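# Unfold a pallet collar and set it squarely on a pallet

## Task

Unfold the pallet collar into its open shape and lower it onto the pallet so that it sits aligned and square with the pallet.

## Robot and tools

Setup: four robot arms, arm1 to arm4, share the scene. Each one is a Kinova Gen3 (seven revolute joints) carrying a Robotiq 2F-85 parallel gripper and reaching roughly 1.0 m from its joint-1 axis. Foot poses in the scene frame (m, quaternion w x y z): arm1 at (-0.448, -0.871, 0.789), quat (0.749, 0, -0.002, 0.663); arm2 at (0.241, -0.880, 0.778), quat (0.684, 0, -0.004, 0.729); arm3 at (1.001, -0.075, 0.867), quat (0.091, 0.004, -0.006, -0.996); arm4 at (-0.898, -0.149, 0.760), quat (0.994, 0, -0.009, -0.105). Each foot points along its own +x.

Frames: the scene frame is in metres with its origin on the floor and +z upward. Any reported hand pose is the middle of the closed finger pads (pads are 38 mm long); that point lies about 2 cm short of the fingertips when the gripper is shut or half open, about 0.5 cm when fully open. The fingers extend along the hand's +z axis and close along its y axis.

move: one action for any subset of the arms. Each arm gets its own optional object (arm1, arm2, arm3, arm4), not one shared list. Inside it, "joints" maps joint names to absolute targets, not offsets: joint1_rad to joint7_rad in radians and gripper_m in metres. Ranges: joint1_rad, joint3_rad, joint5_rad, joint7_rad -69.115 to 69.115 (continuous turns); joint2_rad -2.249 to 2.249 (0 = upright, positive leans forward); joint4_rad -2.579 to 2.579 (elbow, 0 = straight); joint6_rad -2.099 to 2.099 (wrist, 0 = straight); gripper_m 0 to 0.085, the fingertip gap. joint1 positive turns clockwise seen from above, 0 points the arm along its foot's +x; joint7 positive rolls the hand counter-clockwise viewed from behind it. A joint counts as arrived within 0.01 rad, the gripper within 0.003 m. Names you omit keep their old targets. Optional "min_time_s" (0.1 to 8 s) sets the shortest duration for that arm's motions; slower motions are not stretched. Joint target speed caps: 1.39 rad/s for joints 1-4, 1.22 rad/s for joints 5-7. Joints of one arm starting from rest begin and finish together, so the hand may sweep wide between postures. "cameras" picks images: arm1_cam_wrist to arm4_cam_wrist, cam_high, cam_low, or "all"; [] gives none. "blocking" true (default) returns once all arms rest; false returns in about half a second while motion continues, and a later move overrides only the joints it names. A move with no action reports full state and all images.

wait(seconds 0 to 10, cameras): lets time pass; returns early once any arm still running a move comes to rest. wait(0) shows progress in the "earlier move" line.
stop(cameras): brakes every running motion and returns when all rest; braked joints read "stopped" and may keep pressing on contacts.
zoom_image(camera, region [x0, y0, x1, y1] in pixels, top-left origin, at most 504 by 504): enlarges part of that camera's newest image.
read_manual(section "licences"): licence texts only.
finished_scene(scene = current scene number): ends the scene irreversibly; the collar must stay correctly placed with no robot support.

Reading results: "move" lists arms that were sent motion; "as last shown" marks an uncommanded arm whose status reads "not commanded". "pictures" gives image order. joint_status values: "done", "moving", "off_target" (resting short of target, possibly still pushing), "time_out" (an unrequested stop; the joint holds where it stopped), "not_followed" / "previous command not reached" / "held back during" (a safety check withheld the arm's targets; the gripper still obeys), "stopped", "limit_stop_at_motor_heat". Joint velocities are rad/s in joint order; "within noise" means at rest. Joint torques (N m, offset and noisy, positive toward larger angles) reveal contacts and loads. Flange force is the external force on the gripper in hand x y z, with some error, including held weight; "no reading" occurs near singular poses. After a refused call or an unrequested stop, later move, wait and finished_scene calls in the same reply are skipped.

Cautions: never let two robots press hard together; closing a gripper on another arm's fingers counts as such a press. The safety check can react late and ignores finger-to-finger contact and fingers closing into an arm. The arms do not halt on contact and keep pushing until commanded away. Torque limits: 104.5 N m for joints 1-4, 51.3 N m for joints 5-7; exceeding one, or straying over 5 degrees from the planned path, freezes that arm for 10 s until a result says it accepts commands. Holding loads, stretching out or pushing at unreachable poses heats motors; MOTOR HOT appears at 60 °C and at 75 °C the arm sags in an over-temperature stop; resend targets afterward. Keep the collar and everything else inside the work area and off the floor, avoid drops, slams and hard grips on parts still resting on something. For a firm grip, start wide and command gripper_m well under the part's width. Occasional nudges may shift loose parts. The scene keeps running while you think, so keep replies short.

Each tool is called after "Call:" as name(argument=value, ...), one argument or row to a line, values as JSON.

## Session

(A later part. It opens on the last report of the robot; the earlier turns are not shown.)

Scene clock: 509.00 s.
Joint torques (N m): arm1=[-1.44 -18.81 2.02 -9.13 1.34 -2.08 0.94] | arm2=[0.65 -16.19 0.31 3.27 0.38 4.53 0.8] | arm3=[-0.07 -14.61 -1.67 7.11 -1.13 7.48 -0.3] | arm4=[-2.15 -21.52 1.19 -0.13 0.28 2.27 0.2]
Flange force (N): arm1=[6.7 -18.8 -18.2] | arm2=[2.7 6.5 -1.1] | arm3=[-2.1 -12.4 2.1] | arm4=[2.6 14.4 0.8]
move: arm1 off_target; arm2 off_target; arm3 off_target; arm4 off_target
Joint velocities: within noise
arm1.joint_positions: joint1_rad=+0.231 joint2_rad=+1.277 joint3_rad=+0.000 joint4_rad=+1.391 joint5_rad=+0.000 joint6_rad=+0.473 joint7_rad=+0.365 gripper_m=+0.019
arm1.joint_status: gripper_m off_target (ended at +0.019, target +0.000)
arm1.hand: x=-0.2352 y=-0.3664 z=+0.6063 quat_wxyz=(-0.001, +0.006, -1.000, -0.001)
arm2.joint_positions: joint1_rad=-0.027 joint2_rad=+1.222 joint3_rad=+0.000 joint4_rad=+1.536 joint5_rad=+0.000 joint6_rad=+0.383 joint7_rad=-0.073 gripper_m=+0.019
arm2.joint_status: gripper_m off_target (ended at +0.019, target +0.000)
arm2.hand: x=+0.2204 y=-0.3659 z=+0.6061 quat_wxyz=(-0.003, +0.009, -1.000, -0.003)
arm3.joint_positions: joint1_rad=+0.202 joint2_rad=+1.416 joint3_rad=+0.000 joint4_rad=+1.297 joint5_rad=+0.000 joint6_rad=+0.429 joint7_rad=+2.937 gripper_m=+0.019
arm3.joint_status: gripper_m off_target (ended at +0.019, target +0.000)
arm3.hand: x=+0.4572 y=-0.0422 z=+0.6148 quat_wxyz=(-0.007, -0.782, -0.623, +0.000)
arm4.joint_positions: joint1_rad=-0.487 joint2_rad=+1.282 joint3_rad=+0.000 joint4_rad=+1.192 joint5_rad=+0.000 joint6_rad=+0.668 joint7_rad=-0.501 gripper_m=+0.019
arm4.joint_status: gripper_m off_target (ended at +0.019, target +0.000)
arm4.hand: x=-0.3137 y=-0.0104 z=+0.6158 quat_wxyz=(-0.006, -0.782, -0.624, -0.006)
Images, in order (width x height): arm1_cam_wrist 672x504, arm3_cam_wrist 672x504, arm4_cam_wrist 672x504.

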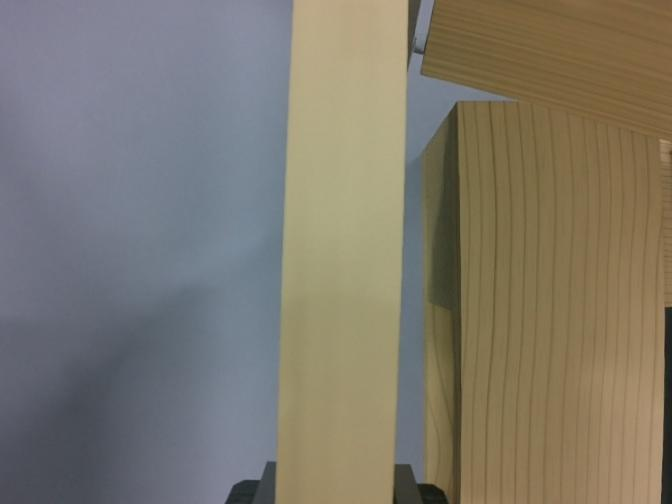

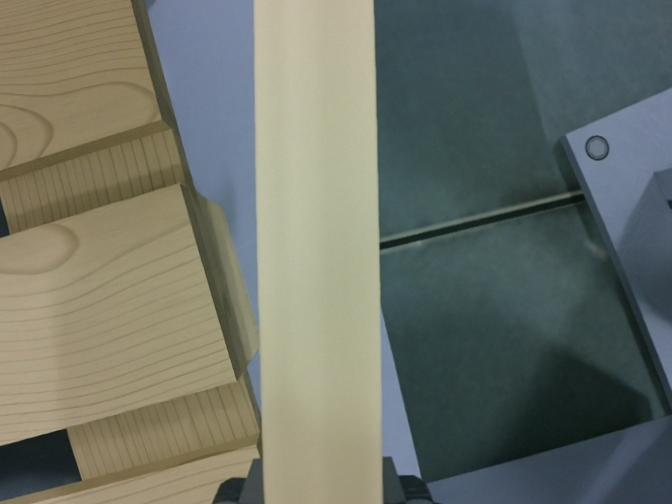

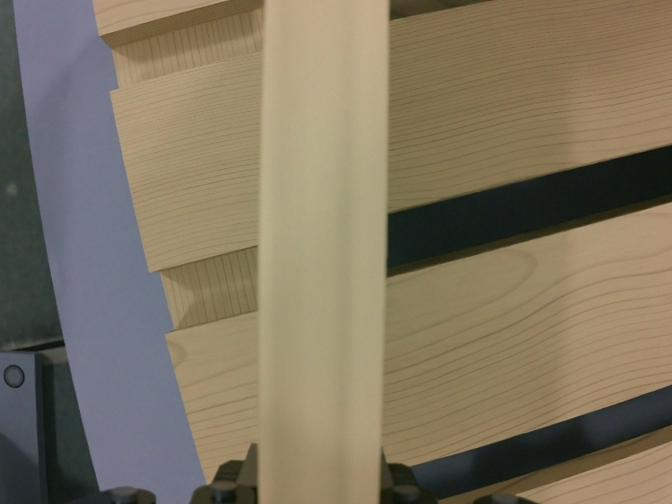

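Call:
move(
  arm1={"joints":{"joint2_rad":1.1204,"joint4_rad":1.4599,"joint6_rad":0.5613},"min_time_s":3},
  arm2={"joints":{"joint2_rad":1.0611,"joint4_rad":1.5988,"joint6_rad":0.4817},"min_time_s":3},
  arm3={"joints":{"joint2_rad":1.284,"joint4_rad":1.3858,"joint6_rad":0.4718},"min_time_s":3},
  arm4={"joints":{"joint2_rad":1.1657,"joint4_rad":1.2385,"joint6_rad":0.7374},"min_time_s":3},
)

Call:
move(
  arm1={"joints":{"joint1_rad":0.2215,"joint2_rad":1.2415,"joint4_rad":1.1006,"joint6_rad":0.7995,"joint7_rad":0.395},"min_time_s":6},
  arm2={"joints":{"joint1_rad":0.0214,"joint2_rad":1.1887,"joint4_rad":1.202,"joint6_rad":0.7509,"joint7_rad":0.0155},"min_time_s":6},
  arm3={"joints":{"joint1_rad":0.3721,"joint2_rad":1.4049,"joint4_rad":0.9885,"joint6_rad":0.7482,"joint7_rad":3.3725},"min_time_s":6},
  arm4={"joints":{"joint1_rad":-0.66,"joint2_rad":1.0948,"joint4_rad":1.4488,"joint6_rad":0.598,"joint7_rad":-0.409},"min_time_s":6},
  cameras=["all"],
)

Call:
zoom_image(
  camera="cam_high",
  region=[190, 170, 490, 430],
)

Call:
zoom_image(
  camera="cam_low",
  region=[80, 90, 580, 400],
)

Scene clock: 546.57 s.
Joint torques (N m): arm1=[-2.31 -27.77 0.16 -12.47 0.74 -3.51 1.13] | arm2=[-0.76 -26.47 -1.06 2.51 0.3 4.07 1.07] | arm3=[7.21 -16.62 7.53 6.95 0.94 7.64 -0.73] | arm4=[-0.44 -32.65 0.32 -2.42 -1.38 4.86 -0.26]
Flange force (N): arm1=[3.9 -15.5 -0.2] | arm2=[0.8 19.7 20.0] | arm3=[-14.7 -12.1 5.8] | arm4=[5.4 15.5 23.3]
move: arm1 done; arm2 done; arm3 done; arm4 done
Joint velocities: within noise
arm1.joint_positions: joint1_rad=+0.231 joint2_rad=+1.120 joint3_rad=+0.000 joint4_rad=+1.460 joint5_rad=+0.000 joint6_rad=+0.561 joint7_rad=+0.365 gripper_m=+0.019
arm1.joint_status: all done
arm1.hand: x=-0.2353 y=-0.3666 z=+0.6814 quat_wxyz=(-0.001, +0.006, -1.000, -0.002)
arm2.joint_positions: joint1_rad=-0.027 joint2_rad=+1.061 joint3_rad=+0.000 joint4_rad=+1.599 joint5_rad=+0.000 joint6_rad=+0.482 joint7_rad=-0.073 gripper_m=+0.019
arm2.joint_status: all done
arm2.hand: x=+0.2199 y=-0.3663 z=+0.6807 quat_wxyz=(-0.003, +0.009, -1.000, -0.003)
arm3.joint_positions: joint1_rad=+0.202 joint2_rad=+1.284 joint3_rad=+0.000 joint4_rad=+1.386 joint5_rad=+0.000 joint6_rad=+0.472 joint7_rad=+2.937 gripper_m=+0.019
arm3.joint_status: all done
arm3.hand: x=+0.4568 y=-0.0417 z=+0.6746 quat_wxyz=(-0.007, -0.782, -0.623, +0.000)
arm4.joint_positions: joint1_rad=-0.487 joint2_rad=+1.166 joint3_rad=+0.000 joint4_rad=+1.238 joint5_rad=+0.000 joint6_rad=+0.737 joint7_rad=-0.501 gripper_m=+0.019
arm4.joint_status: all done
arm4.hand: x=-0.3147 y=-0.0102 z=+0.6758 quat_wxyz=(-0.006, -0.782, -0.623, -0.006)
pictures: none

Scene clock: 552.87 s.
Joint torques (N m): arm1=[1.16 -24.58 3.47 -10.42 2.03 -2.71 1.48] | arm2=[-0.67 -34.93 -0.59 -2.77 0.31 4.69 1.49] | arm3=[9.83 -21.83 8.73 0.03 2.51 4.7 -1.1] | arm4=[-4.42 -32.79 -4.16 -1.47 -2.99 4.49 -0.64]
Flange force (N): arm1=[9.5 -11.2 -7.9] | arm2=[0.0 19.1 26.8] | arm3=[-11.9 -11.8 3.0] | arm4=[-3.8 18.7 27.7]
move: arm1 done; arm2 done; arm3 done; arm4 done
Joint velocities: within noise
arm1.joint_positions: joint1_rad=+0.222 joint2_rad=+1.242 joint3_rad=+0.000 joint4_rad=+1.101 joint5_rad=+0.000 joint6_rad=+0.800 joint7_rad=+0.395 gripper_m=+0.019
arm1.joint_status: all done
arm1.hand: x=-0.2143 y=-0.2916 z=+0.6816 quat_wxyz=(-0.001, +0.026, -1.000, -0.001)
arm2.joint_positions: joint1_rad=+0.021 joint2_rad=+1.189 joint3_rad=+0.000 joint4_rad=+1.202 joint5_rad=+0.000 joint6_rad=+0.751 joint7_rad=+0.015 gripper_m=+0.019
arm2.joint_status: all done
arm2.hand: x=+0.2409 y=-0.2740 z=+0.6817 quat_wxyz=(-0.003, +0.029, -1.000, -0.003)
arm3.joint_positions: joint1_rad=+0.372 joint2_rad=+1.405 joint3_rad=+0.000 joint4_rad=+0.988 joint5_rad=+0.000 joint6_rad=+0.748 joint7_rad=+3.373 gripper_m=+0.019
arm3.joint_status: all done
arm3.hand: x=+0.3898 y=+0.0661 z=+0.6730 quat_wxyz=(-0.007, -0.693, -0.721, +0.001)
arm4.joint_positions: joint1_rad=-0.660 joint2_rad=+1.095 joint3_rad=+0.000 joint4_rad=+1.449 joint5_rad=+0.000 joint6_rad=+0.598 joint7_rad=-0.409 gripper_m=+0.019
arm4.joint_status: all done
arm4.hand: x=-0.3897 y=+0.0672 z=+0.6743 quat_wxyz=(-0.007, -0.693, -0.721, -0.005)
pictures: arm1_cam_wrist, arm2_cam_wrist, arm3_cam_wrist, arm4_cam_wrist, cam_high, cam_low
Images, in order (width x height): arm1_cam_wrist 672x504, arm2_cam_wrist 672x504, arm3_cam_wrist 672x504, arm4_cam_wrist 672x504, cam_high 672x504, cam_low 672x504.

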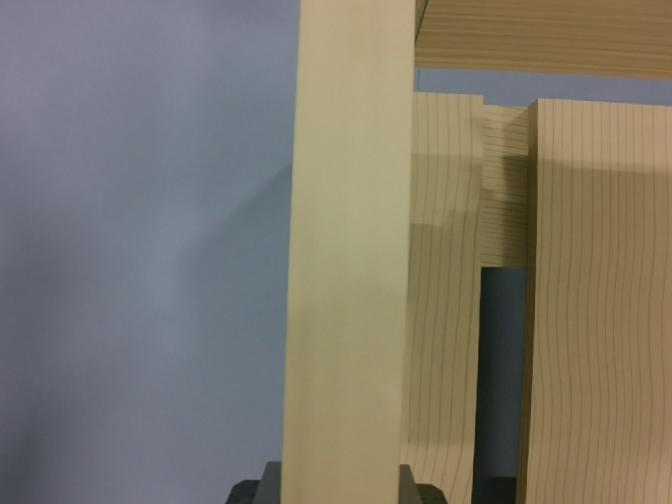

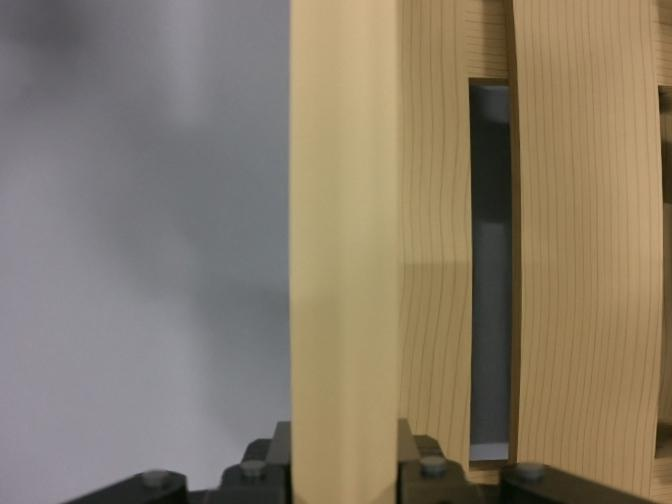

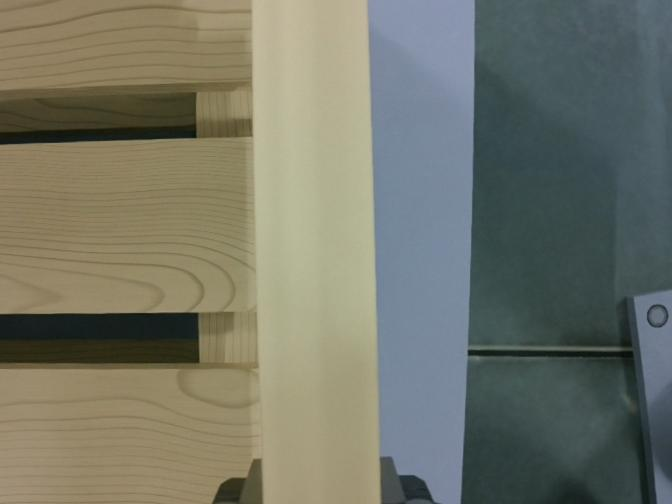

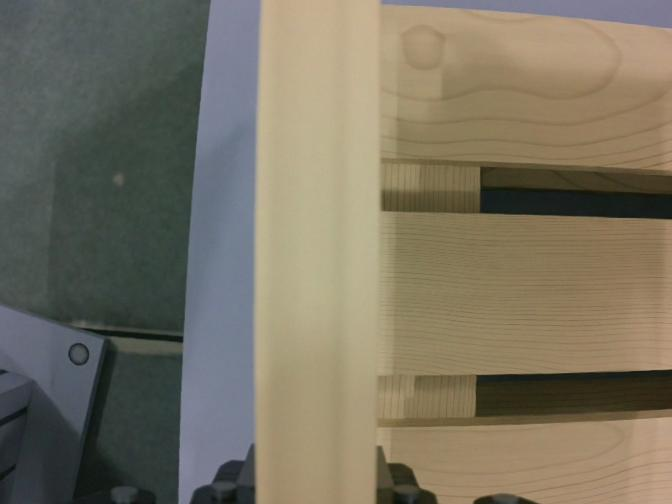

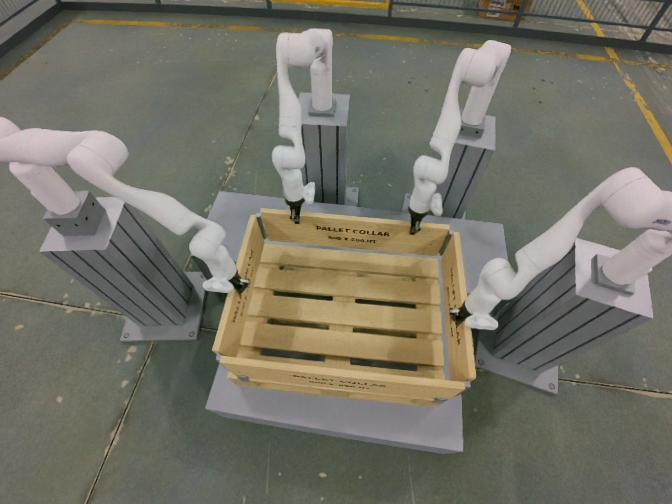

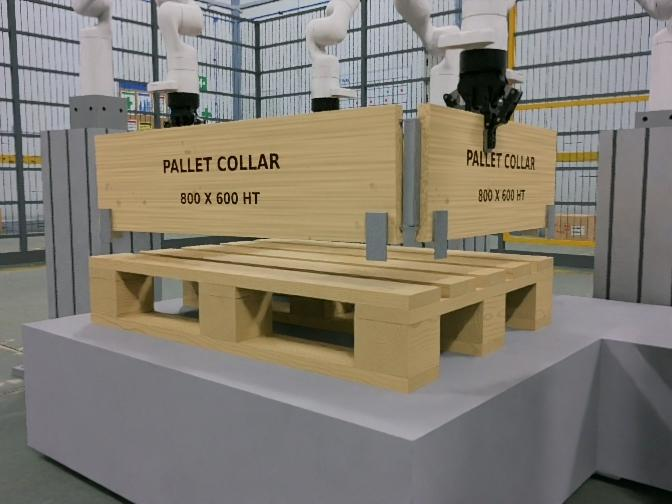

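Scaled by 1.680 from the camera's image (finer frame: 960x720).

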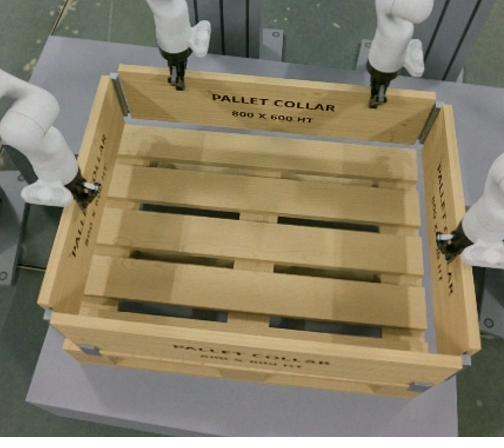

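Scaled by 1.008 from the camera's image (finer frame: 960x720).

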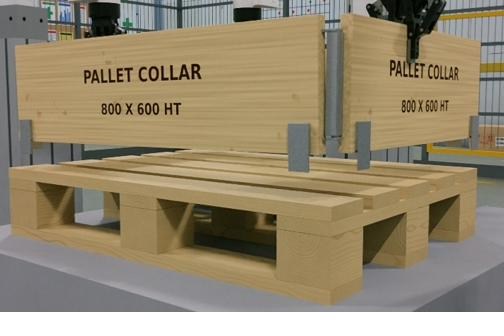

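Call:
move(
  arm1={"joints":{"joint2_rad":1.2986,"joint4_rad":1.0754,"joint6_rad":0.7676},"min_time_s":2},
  arm2={"joints":{"joint2_rad":1.2476,"joint4_rad":1.1796,"joint6_rad":0.7144},"min_time_s":2},
  arm3={"joints":{"joint2_rad":1.469,"joint4_rad":0.9397,"joint6_rad":0.7329},"min_time_s":2},
  arm4={"joints":{"joint2_rad":1.155,"joint4_rad":1.4301,"joint6_rad":0.5565},"min_time_s":2},
  cameras=["cam_low","cam_high","arm3_cam_wrist","arm1_cam_wrist"],
)

Call:
zoom_image(
  camera="cam_low",
  region=[330, 180, 590, 320],
)

Call:
zoom_image(
  camera="cam_low",
  region=[70, 180, 240, 320],
)

Call:
zoom_image(
  camera="cam_high",
  region=[190, 340, 360, 430],
)

Call:
zoom_image(
  camera="cam_high",
  region=[360, 340, 500, 430],
)

Call:
zoom_image(
  camera="cam_high",
  region=[240, 200, 480, 290],
)

Scene clock: 600.90 s.
Joint torques (N m): arm1=[-0.07 -26.59 2.62 -10.06 1.71 -1.91 1.4] | arm2=[0.17 -31.87 0.42 -3.38 0.76 3.29 1.5] | arm3=[7.19 -23.2 6.28 0.52 1.6 5.61 -0.99] | arm4=[-4.17 -31.59 -3.86 -0.42 -2.57 4.64 -0.48]
Flange force (N): arm1=[6.9 -10.5 -4.0] | arm2=[1.8 13.2 19.1] | arm3=[-7.5 -12.5 7.5] | arm4=[-3.2 18.2 26.2]
move: arm1 done; arm2 done; arm3 done; arm4 done
Joint velocities: within noise
arm1.joint_positions: joint1_rad=+0.222 joint2_rad=+1.299 joint3_rad=+0.000 joint4_rad=+1.075 joint5_rad=+0.000 joint6_rad=+0.768 joint7_rad=+0.395 gripper_m=+0.019
arm1.joint_status: all done
arm1.hand: x=-0.2142 y=-0.2915 z=+0.6516 quat_wxyz=(-0.001, +0.026, -1.000, -0.002)
arm2.joint_positions: joint1_rad=+0.021 joint2_rad=+1.248 joint3_rad=+0.000 joint4_rad=+1.180 joint5_rad=+0.000 joint6_rad=+0.714 joint7_rad=+0.015 gripper_m=+0.019
arm2.joint_status: all done
arm2.hand: x=+0.2411 y=-0.2738 z=+0.6508 quat_wxyz=(-0.003, +0.029, -1.000, -0.003)
arm3.joint_positions: joint1_rad=+0.372 joint2_rad=+1.469 joint3_rad=+0.000 joint4_rad=+0.940 joint5_rad=+0.000 joint6_rad=+0.733 joint7_rad=+3.373 gripper_m=+0.019
arm3.joint_status: all done
arm3.hand: x=+0.3900 y=+0.0658 z=+0.6430 quat_wxyz=(-0.007, -0.693, -0.721, +0.001)
arm4.joint_positions: joint1_rad=-0.660 joint2_rad=+1.155 joint3_rad=+0.000 joint4_rad=+1.430 joint5_rad=+0.000 joint6_rad=+0.556 joint7_rad=-0.409 gripper_m=+0.019
arm4.joint_status: all done
arm4.hand: x=-0.3892 y=+0.0671 z=+0.6443 quat_wxyz=(-0.007, -0.693, -0.721, -0.005)
pictures: arm1_cam_wrist, arm3_cam_wrist, cam_high, cam_low
Images, in order (width x height): arm1_cam_wrist 672x504, arm3_cam_wrist 672x504, cam_high 672x504, cam_low 672x504.

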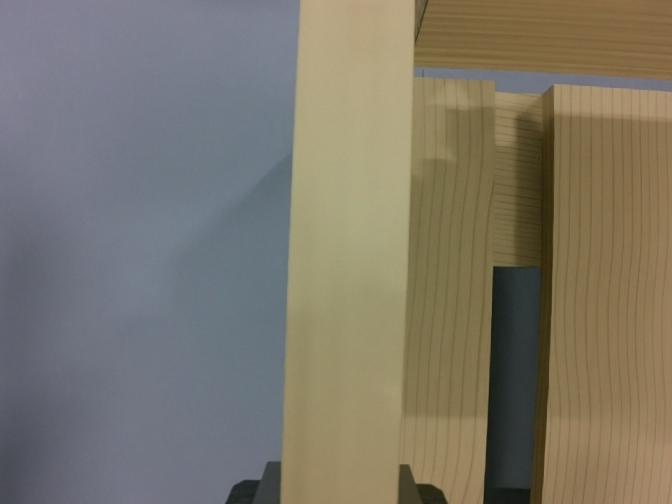

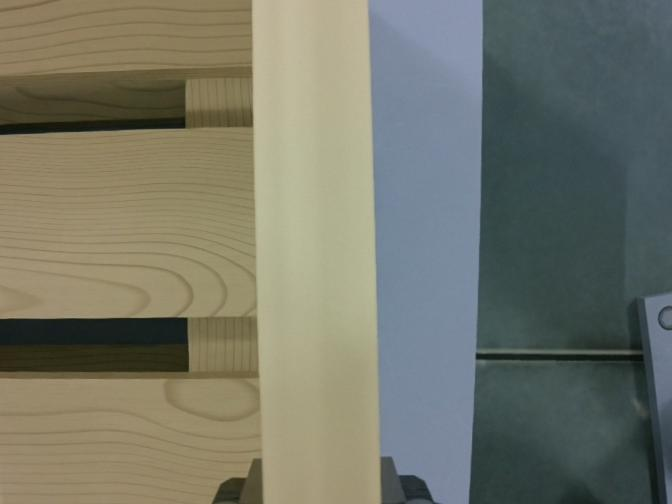

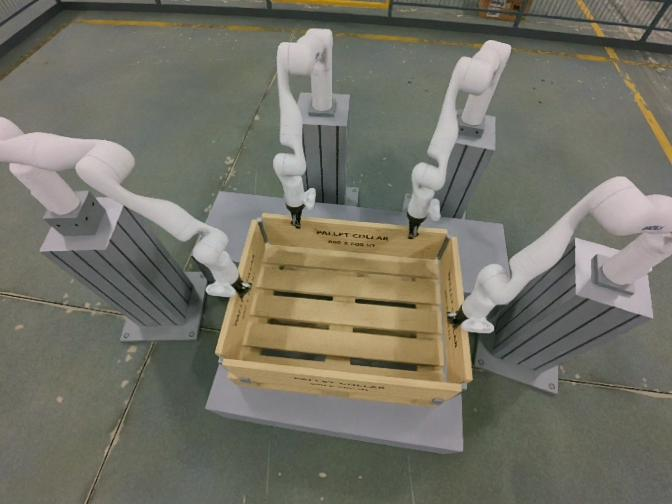

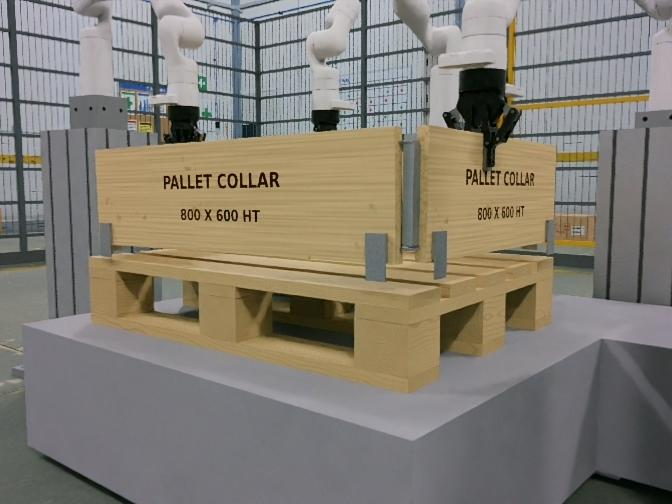

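Scaled by 1.938 from the camera's image (finer frame: 960x720).

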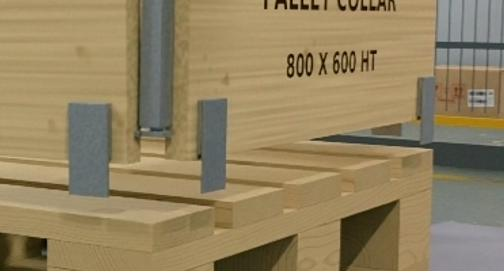

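Scaled by 2.965 from the camera's image (finer frame: 960x720).

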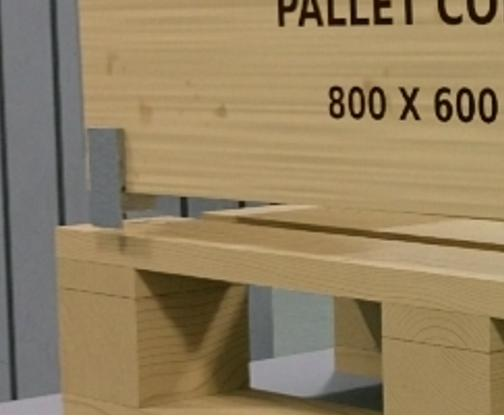

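Scaled by 2.965 from the camera's image (finer frame: 960x720).

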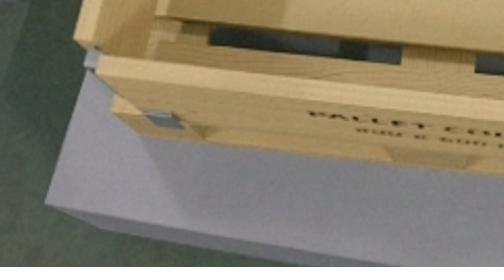

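Scaled by 3.600 from the camera's image (finer frame: 960x720).

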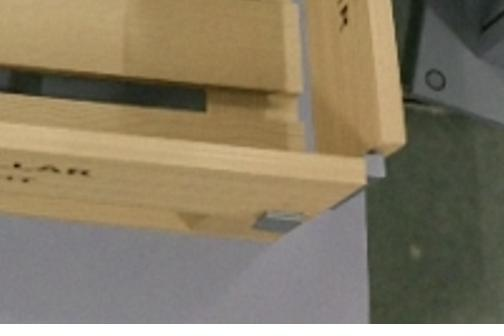

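Scaled by 2.100 from the camera's image (finer frame: 960x720).

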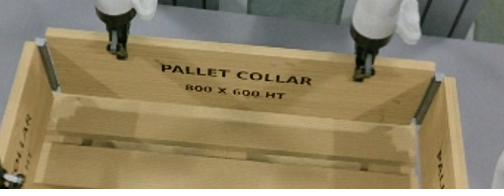

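Call:
move(
  arm1={"joints":{"joint1_rad":0.2332,"joint2_rad":1.3538,"joint4_rad":1.0314,"joint6_rad":0.7564,"joint7_rad":0.407},"min_time_s":2.5},
  arm2={"joints":{"joint1_rad":0.0347,"joint2_rad":1.2972,"joint4_rad":1.1558,"joint6_rad":0.6886,"joint7_rad":0.029},"min_time_s":2.5},
  arm3={"joints":{"joint1_rad":0.3745,"joint2_rad":1.5098,"joint4_rad":0.9375,"joint6_rad":0.6943,"joint7_rad":3.375},"min_time_s":2.5},
  arm4={"joints":{"joint1_rad":-0.6538,"joint2_rad":1.2158,"joint4_rad":1.3772,"joint6_rad":0.5486,"joint7_rad":-0.403},"min_time_s":2.5},
  cameras=["cam_low","cam_high","arm4_cam_wrist","arm1_cam_wrist"],
)

Call:
zoom_image(
  camera="cam_low",
  region=[330, 180, 590, 320],
)

Call:
zoom_image(
  camera="cam_low",
  region=[70, 180, 240, 320],
)

Call:
zoom_image(
  camera="cam_high",
  region=[190, 340, 360, 430],
)

Call:
zoom_image(
  camera="cam_high",
  region=[360, 340, 500, 430],
)

Scene clock: 660.17 s.
Joint torques (N m): arm1=[17.94 34.24 16.7 -2.47 7.12 -14.36 1.37] | arm2=[17.3 46.2 15.69 -5.73 6.69 -20.26 1.16] | arm3=[6.52 53.7 2.56 -0.75 0.46 -15.67 -0.83] | arm4=[19.9 -38.58 22.45 -24.11 4.16 -10.47 -0.51]
Flange force (N): arm1=[46.2 -25.9 -128.3] | arm2=[33.8 -49.0 -162.0] | arm3=[-25.6 54.9 -174.1] | arm4=[19.4 -43.7 0.7]
move: arm1 done; arm2 done; arm3 time_out; arm4 done
TORQUE WARNING: arm3's joint2_rad reached its warning level (56.7 N m). A warning alone does not stop the arm.
Joint velocities: within noise
arm1.joint_positions: joint1_rad=+0.233 joint2_rad=+1.353 joint3_rad=+0.000 joint4_rad=+1.031 joint5_rad=+0.000 joint6_rad=+0.756 joint7_rad=+0.407 gripper_m=+0.019
arm1.joint_status: all done
arm1.hand: x=-0.2062 y=-0.2909 z=+0.6272 quat_wxyz=(-0.001, +0.026, -1.000, -0.002)
arm2.joint_positions: joint1_rad=+0.035 joint2_rad=+1.292 joint3_rad=+0.000 joint4_rad=+1.156 joint5_rad=+0.000 joint6_rad=+0.689 joint7_rad=+0.029 gripper_m=+0.019
arm2.joint_status: all done
arm2.hand: x=+0.2492 y=-0.2716 z=+0.6286 quat_wxyz=(-0.003, +0.029, -1.000, -0.005)
arm3.joint_positions: joint1_rad=+0.374 joint2_rad=+1.498 joint3_rad=+0.000 joint4_rad=+0.938 joint5_rad=+0.000 joint6_rad=+0.694 joint7_rad=+3.375 gripper_m=+0.019
arm3.joint_status: joint2_rad time_out (moved +0.029 of +0.041); the others done
arm3.hand: x=+0.3922 y=+0.0667 z=+0.6252 quat_wxyz=(-0.002, -0.693, -0.721, +0.004)
arm4.joint_positions: joint1_rad=-0.654 joint2_rad=+1.216 joint3_rad=+0.000 joint4_rad=+1.377 joint5_rad=+0.000 joint6_rad=+0.549 joint7_rad=-0.403 gripper_m=+0.019
arm4.joint_status: all done
arm4.hand: x=-0.3807 y=+0.0671 z=+0.6194 quat_wxyz=(-0.007, -0.693, -0.721, -0.005)
pictures: arm1_cam_wrist, arm4_cam_wrist, cam_high, cam_low
Images, in order (width x height): arm1_cam_wrist 672x504, arm4_cam_wrist 672x504, cam_high 672x504, cam_low 672x504.

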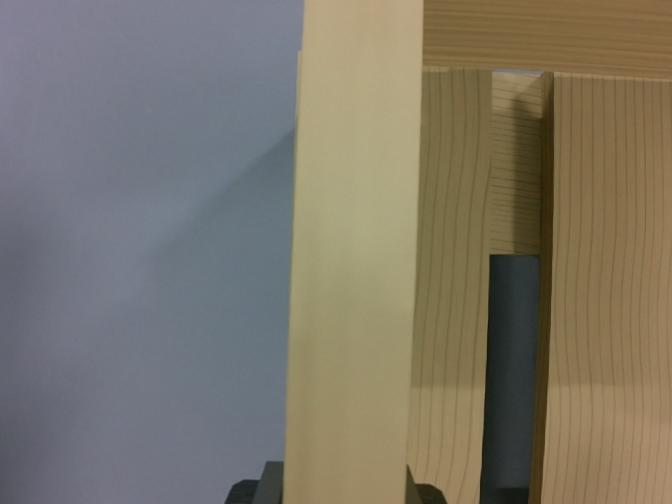

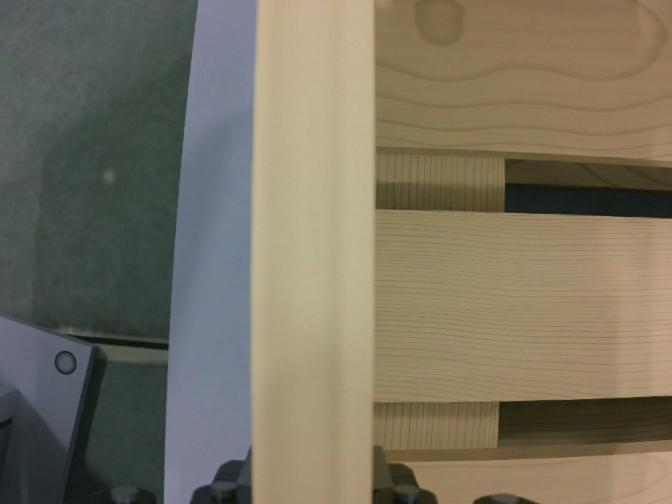

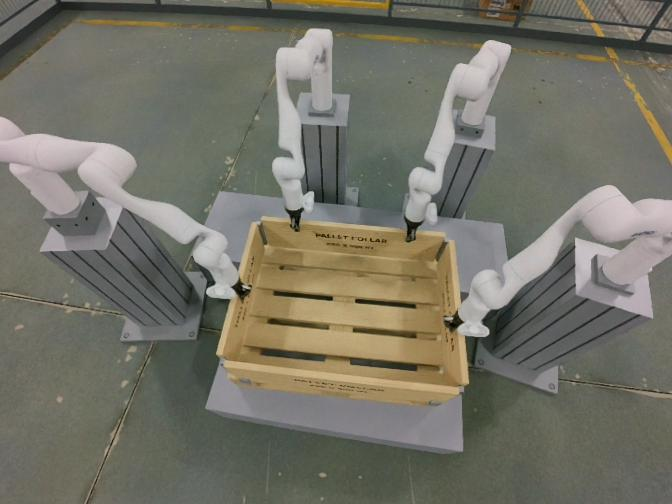

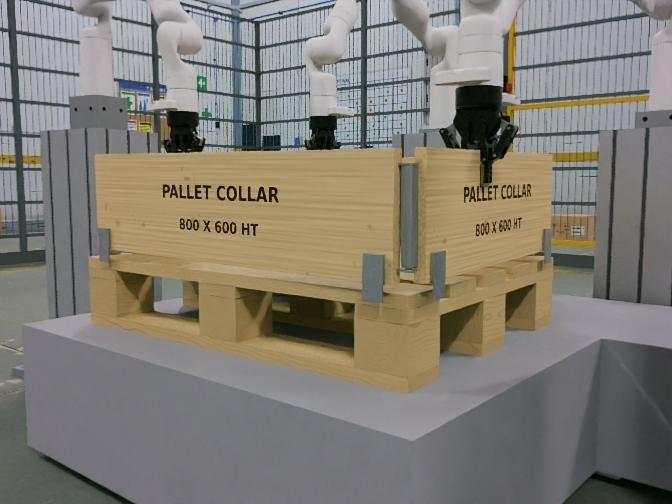

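Scaled by 1.938 from the camera's image (finer frame: 960x720).

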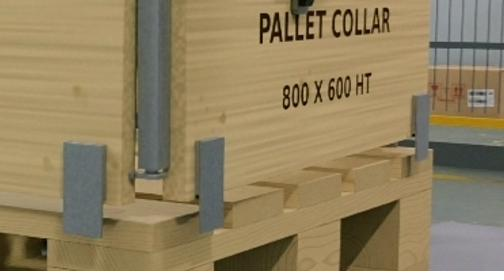

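Scaled by 2.965 from the camera's image (finer frame: 960x720).

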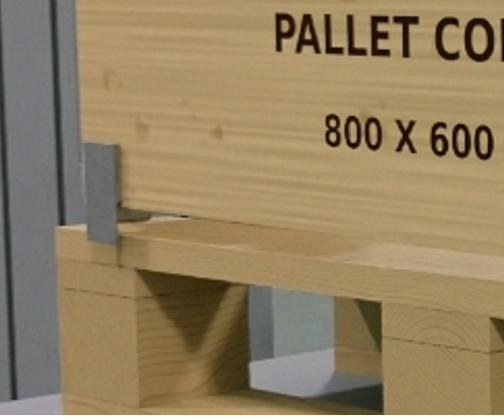

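Scaled by 2.965 from the camera's image (finer frame: 960x720).

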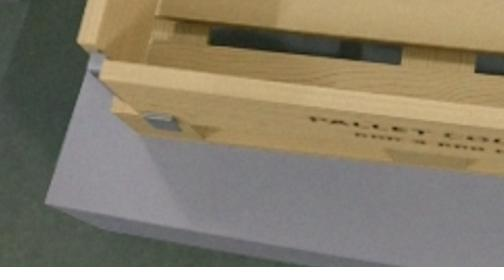

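Scaled by 3.600 from the camera's image (finer frame: 960x720).

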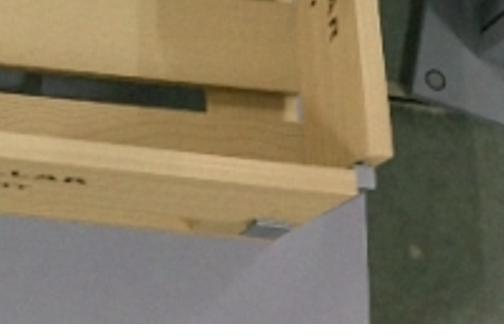

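Call:
move(
  arm1={"joints":{"joint2_rad":1.293,"joint4_rad":1.066,"joint6_rad":0.783},"min_time_s":2},
  arm2={"joints":{"joint2_rad":1.2476,"joint4_rad":1.1796,"joint6_rad":0.7144},"min_time_s":2},
  arm3={"joints":{"joint2_rad":1.46,"joint4_rad":0.967,"joint6_rad":0.7146},"min_time_s":2},
  arm4={"joints":{"joint2_rad":1.168,"joint4_rad":1.404,"joint6_rad":0.57},"min_time_s":2},
)

Call:
move(
  arm1={"joints":{"joint1_rad":0.2437,"joint2_rad":1.2739,"joint4_rad":1.1458,"joint6_rad":0.7219,"joint7_rad":0.417},"min_time_s":2},
  arm2={"joints":{"joint1_rad":0.0337,"joint2_rad":1.2192,"joint4_rad":1.2656,"joint6_rad":0.6568,"joint7_rad":0.028},"min_time_s":2},
  arm3={"joints":{"joint1_rad":0.3459,"joint2_rad":1.447,"joint4_rad":1.0065,"joint6_rad":0.6881,"joint7_rad":3.346},"min_time_s":2},
  arm4={"joints":{"joint1_rad":-0.6244,"joint2_rad":1.1558,"joint4_rad":1.427,"joint6_rad":0.5588,"joint7_rad":-0.373},"min_time_s":2},
  cameras=["all"],
)

Call:
zoom_image(
  camera="cam_low",
  region=[330, 180, 590, 320],
)

Call:
zoom_image(
  camera="cam_low",
  region=[70, 180, 240, 320],
)

Call:
zoom_image(
  camera="arm2_cam_wrist",
  region=[240, 0, 440, 200],
)

Scene clock: 681.10 s.
Joint torques (N m): arm1=[-4 -40.63 -0.18 -10.6 0.5 1.14 1.03] | arm2=[5.76 -17.65 6.63 -1.33 3.3 0.8 1.08] | arm3=[3.88 -31.74 3.93 -2.9 1.21 5.52 0.03] | arm4=[-5.55 -29.32 -5.45 -4.69 -2.8 1 -0.18]
Flange force (N): arm1=[-5.2 -0.9 25.6] | arm2=[10.6 7.8 -9.5] | arm3=[-5.0 -7.9 20.1] | arm4=[-8.4 9.7 13.2]
move: arm1 done; arm2 done; arm3 done; arm4 done
Joint velocities: within noise
arm1.joint_positions: joint1_rad=+0.233 joint2_rad=+1.293 joint3_rad=+0.000 joint4_rad=+1.066 joint5_rad=+0.000 joint6_rad=+0.783 joint7_rad=+0.407 gripper_m=+0.019
arm1.joint_status: all done
arm1.hand: x=-0.2065 y=-0.2918 z=+0.6572 quat_wxyz=(-0.001, +0.026, -1.000, -0.001)
arm2.joint_positions: joint1_rad=+0.035 joint2_rad=+1.248 joint3_rad=+0.000 joint4_rad=+1.180 joint5_rad=+0.000 joint6_rad=+0.714 joint7_rad=+0.029 gripper_m=+0.019
arm2.joint_status: all done
arm2.hand: x=+0.2492 y=-0.2738 z=+0.6508 quat_wxyz=(-0.003, +0.029, -1.000, -0.003)
arm3.joint_positions: joint1_rad=+0.375 joint2_rad=+1.460 joint3_rad=+0.000 joint4_rad=+0.967 joint5_rad=+0.000 joint6_rad=+0.715 joint7_rad=+3.375 gripper_m=+0.019
arm3.joint_status: all done
arm3.hand: x=+0.3950 y=+0.0664 z=+0.6430 quat_wxyz=(-0.007, -0.693, -0.721, +0.001)
arm4.joint_positions: joint1_rad=-0.654 joint2_rad=+1.168 joint3_rad=+0.000 joint4_rad=+1.404 joint5_rad=+0.000 joint6_rad=+0.570 joint7_rad=-0.403 gripper_m=+0.019
arm4.joint_status: all done
arm4.hand: x=-0.3828 y=+0.0664 z=+0.6416 quat_wxyz=(-0.007, -0.693, -0.721, -0.005)
pictures: none

Scene clock: 683.40 s.
Joint torques (N m): arm1=[-4.56 -25.91 -1.21 -7.68 0.47 -0.56 1.42] | arm2=[1.87 -24.27 2.85 -1.79 1.89 2.59 1.28] | arm3=[4.39 -23.52 3.89 3.44 1.13 8.46 0.12] | arm4=[-4.52 -33.51 -2.06 -1.39 -0.77 5.08 0.42]
Flange force (N): arm1=[-2.3 -7.7 -1.1] | arm2=[4.5 8.9 5.8] | arm3=[-4.3 -15.8 14.6] | arm4=[-3.8 15.0 29.9]
move: arm1 done; arm2 done; arm3 done; arm4 done
Joint velocities: within noise
arm1.joint_positions: joint1_rad=+0.244 joint2_rad=+1.274 joint3_rad=+0.000 joint4_rad=+1.146 joint5_rad=+0.000 joint6_rad=+0.722 joint7_rad=+0.417 gripper_m=+0.019
arm1.joint_status: all done
arm1.hand: x=-0.2062 y=-0.3094 z=+0.6518 quat_wxyz=(-0.001, +0.026, -1.000, -0.002)
arm2.joint_positions: joint1_rad=+0.034 joint2_rad=+1.219 joint3_rad=+0.000 joint4_rad=+1.266 joint5_rad=+0.000 joint6_rad=+0.657 joint7_rad=+0.028 gripper_m=+0.019
arm2.joint_status: all done
arm2.hand: x=+0.2491 y=-0.2918 z=+0.6506 quat_wxyz=(-0.003, +0.029, -1.000, -0.003)
arm3.joint_positions: joint1_rad=+0.346 joint2_rad=+1.447 joint3_rad=+0.000 joint4_rad=+1.007 joint5_rad=+0.000 joint6_rad=+0.688 joint7_rad=+3.346 gripper_m=+0.019
arm3.joint_status: all done
arm3.hand: x=+0.3981 y=+0.0478 z=+0.6433 quat_wxyz=(-0.007, -0.693, -0.721, +0.001)
arm4.joint_positions: joint1_rad=-0.624 joint2_rad=+1.156 joint3_rad=+0.000 joint4_rad=+1.427 joint5_rad=+0.000 joint6_rad=+0.559 joint7_rad=-0.373 gripper_m=+0.019
arm4.joint_status: all done
arm4.hand: x=-0.3811 y=+0.0492 z=+0.6445 quat_wxyz=(-0.007, -0.693, -0.721, -0.005)
pictures: arm1_cam_wrist, arm2_cam_wrist, arm3_cam_wrist, arm4_cam_wrist, cam_high, cam_low
Images, in order (width x height): arm1_cam_wrist 672x504, arm2_cam_wrist 672x504, arm3_cam_wrist 672x504, arm4_cam_wrist 672x504, cam_high 672x504, cam_low 672x504.

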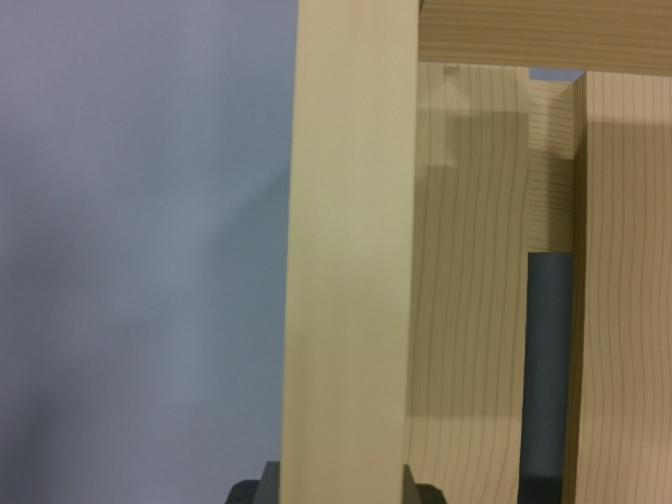

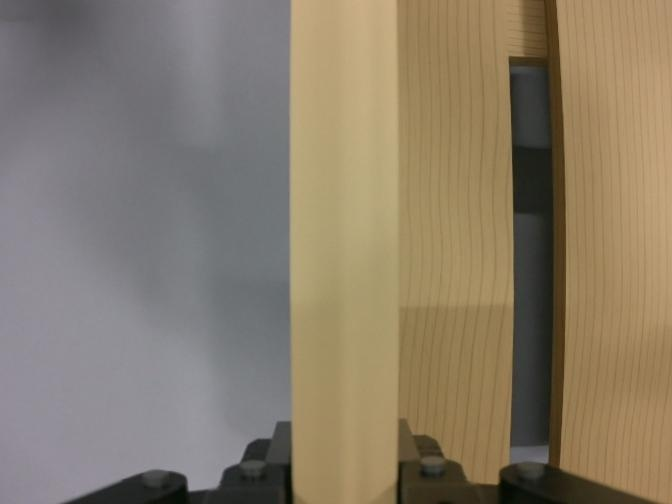

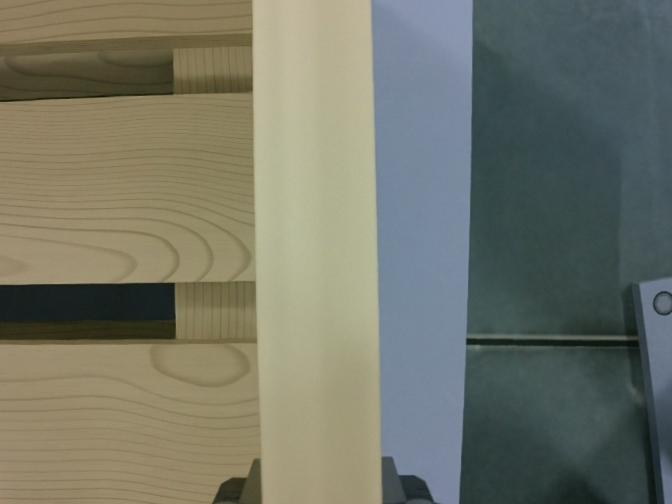

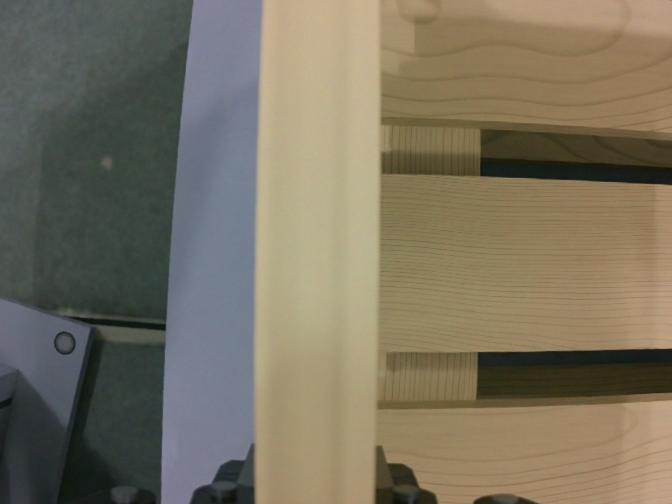

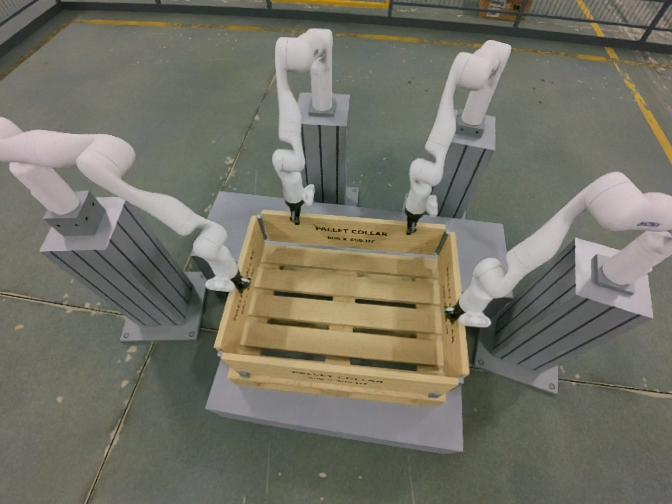

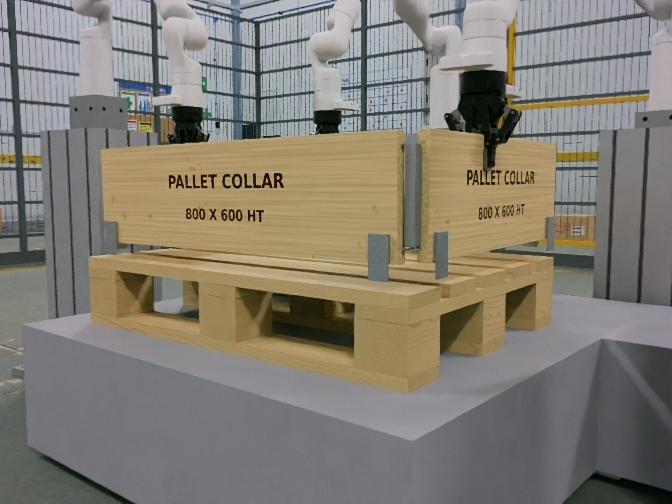

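Scaled by 1.938 from the camera's image (finer frame: 960x720).

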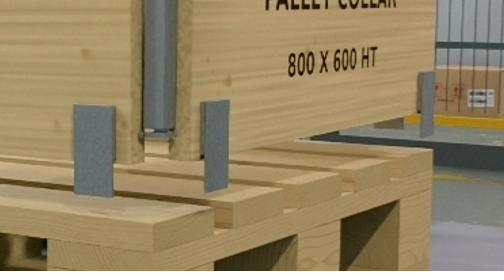

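Scaled by 2.965 from the camera's image (finer frame: 960x720).

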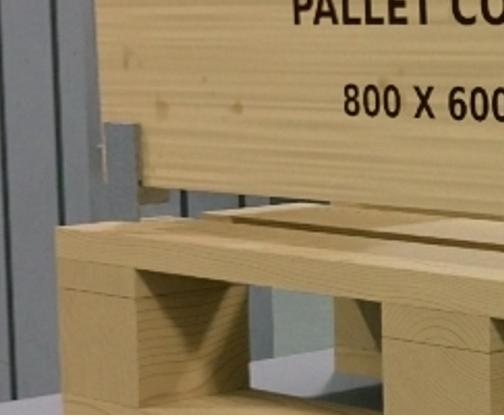

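Scaled by 2.520.

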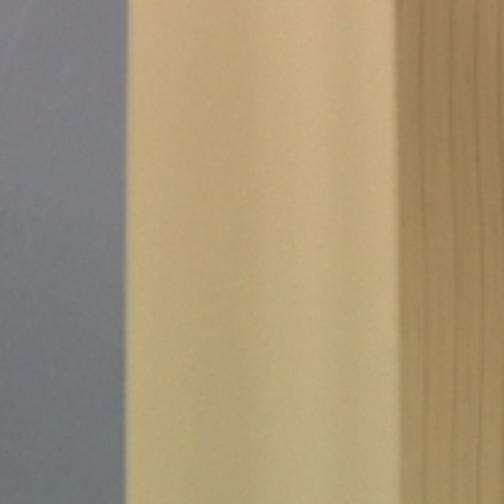

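Call:
move(
  arm1={"joints":{"joint2_rad":1.3137,"joint4_rad":1.1254,"joint6_rad":0.7025},"min_time_s":2},
  arm2={"joints":{"joint2_rad":1.2591,"joint4_rad":1.2474,"joint6_rad":0.6351},"min_time_s":2},
  arm3={"joints":{"joint2_rad":1.4912,"joint4_rad":0.9703,"joint6_rad":0.6801},"min_time_s":2},
  arm4={"joints":{"joint2_rad":1.1969,"joint4_rad":1.4106,"joint6_rad":0.5341},"min_time_s":2},
  cameras=["cam_low","cam_high"],
)

Call:
zoom_image(
  camera="cam_low",
  region=[330, 180, 590, 320],
)

Call:
zoom_image(
  camera="cam_low",
  region=[70, 180, 240, 320],
)

Scene clock: 705.17 s.
Joint torques (N m): arm1=[4.15 -35.04 6.18 -7.79 2.62 1.92 1.4] | arm2=[11.63 0.94 11.41 -6.43 4.64 -6.92 1.39] | arm3=[12.35 58.9 8.12 -2.64 2.81 -18.01 -0.1] | arm4=[-3.86 -30.65 -0.49 -9.35 -0.21 -1.16 0.26]
Flange force (N): arm1=[8.2 3.2 18.8] | arm2=[23.5 -20.3 -59.5] | arm3=[-36.5 61.3 -189.5] | arm4=[-9.5 -4.4 9.3]
move: arm1 done; arm2 done; arm3 done; arm4 done
Joint velocities: within noise
arm1.joint_positions: joint1_rad=+0.244 joint2_rad=+1.314 joint3_rad=+0.000 joint4_rad=+1.125 joint5_rad=+0.000 joint6_rad=+0.702 joint7_rad=+0.417 gripper_m=+0.019
arm1.joint_status: all done
arm1.hand: x=-0.2063 y=-0.3094 z=+0.6316 quat_wxyz=(-0.001, +0.026, -1.000, -0.001)
arm2.joint_positions: joint1_rad=+0.034 joint2_rad=+1.259 joint3_rad=+0.000 joint4_rad=+1.247 joint5_rad=+0.000 joint6_rad=+0.635 joint7_rad=+0.028 gripper_m=+0.019
arm2.joint_status: all done
arm2.hand: x=+0.2491 y=-0.2916 z=+0.6306 quat_wxyz=(-0.003, +0.029, -1.000, -0.003)
arm3.joint_positions: joint1_rad=+0.346 joint2_rad=+1.489 joint3_rad=+0.000 joint4_rad=+0.970 joint5_rad=+0.000 joint6_rad=+0.680 joint7_rad=+3.346 gripper_m=+0.019
arm3.joint_status: all done
arm3.hand: x=+0.3970 y=+0.0478 z=+0.6248 quat_wxyz=(-0.006, -0.693, -0.721, +0.002)
arm4.joint_positions: joint1_rad=-0.624 joint2_rad=+1.197 joint3_rad=+0.000 joint4_rad=+1.411 joint5_rad=+0.000 joint6_rad=+0.534 joint7_rad=-0.373 gripper_m=+0.019
arm4.joint_status: all done
arm4.hand: x=-0.3808 y=+0.0492 z=+0.6245 quat_wxyz=(-0.007, -0.693, -0.721, -0.005)
pictures: cam_high, cam_low
Images, in order (width x height): cam_high 672x504, cam_low 672x504.

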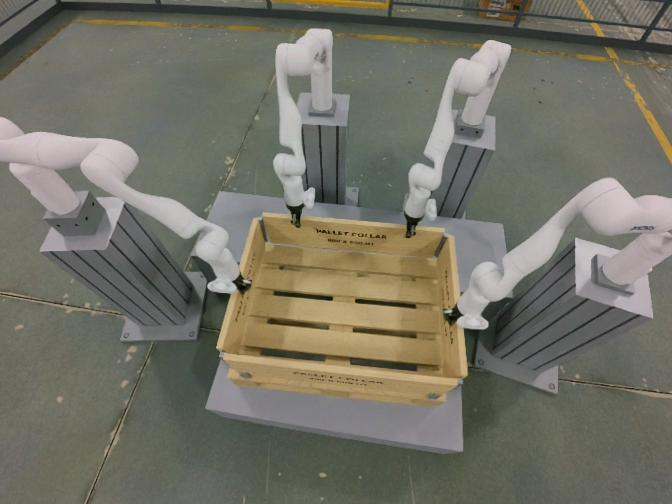

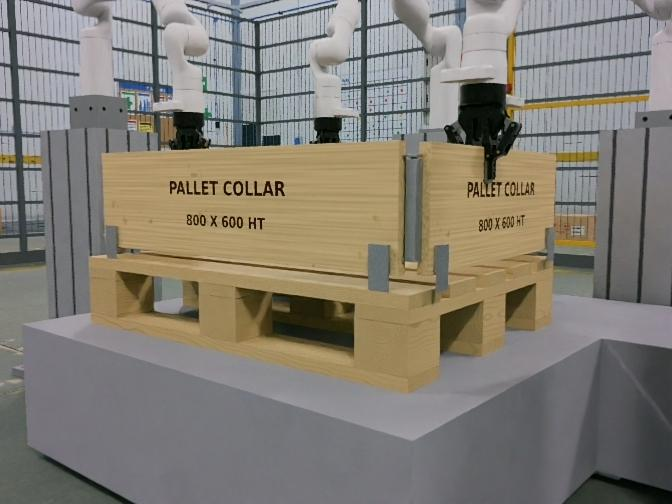

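Scaled by 1.938 from the camera's image (finer frame: 960x720).

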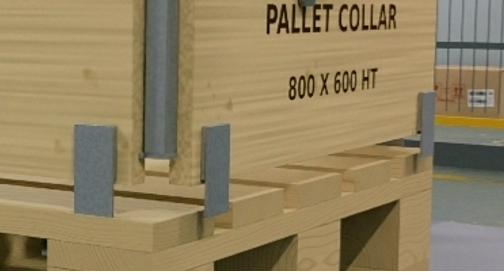

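Scaled by 2.965 from the camera's image (finer frame: 960x720).

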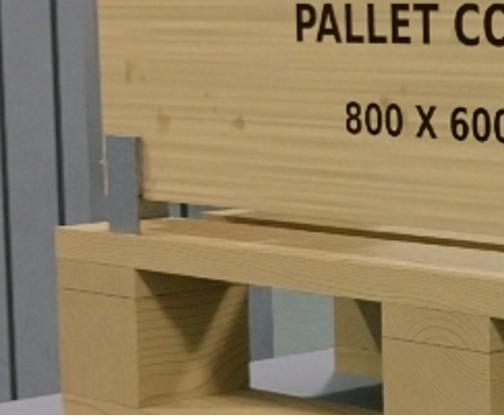

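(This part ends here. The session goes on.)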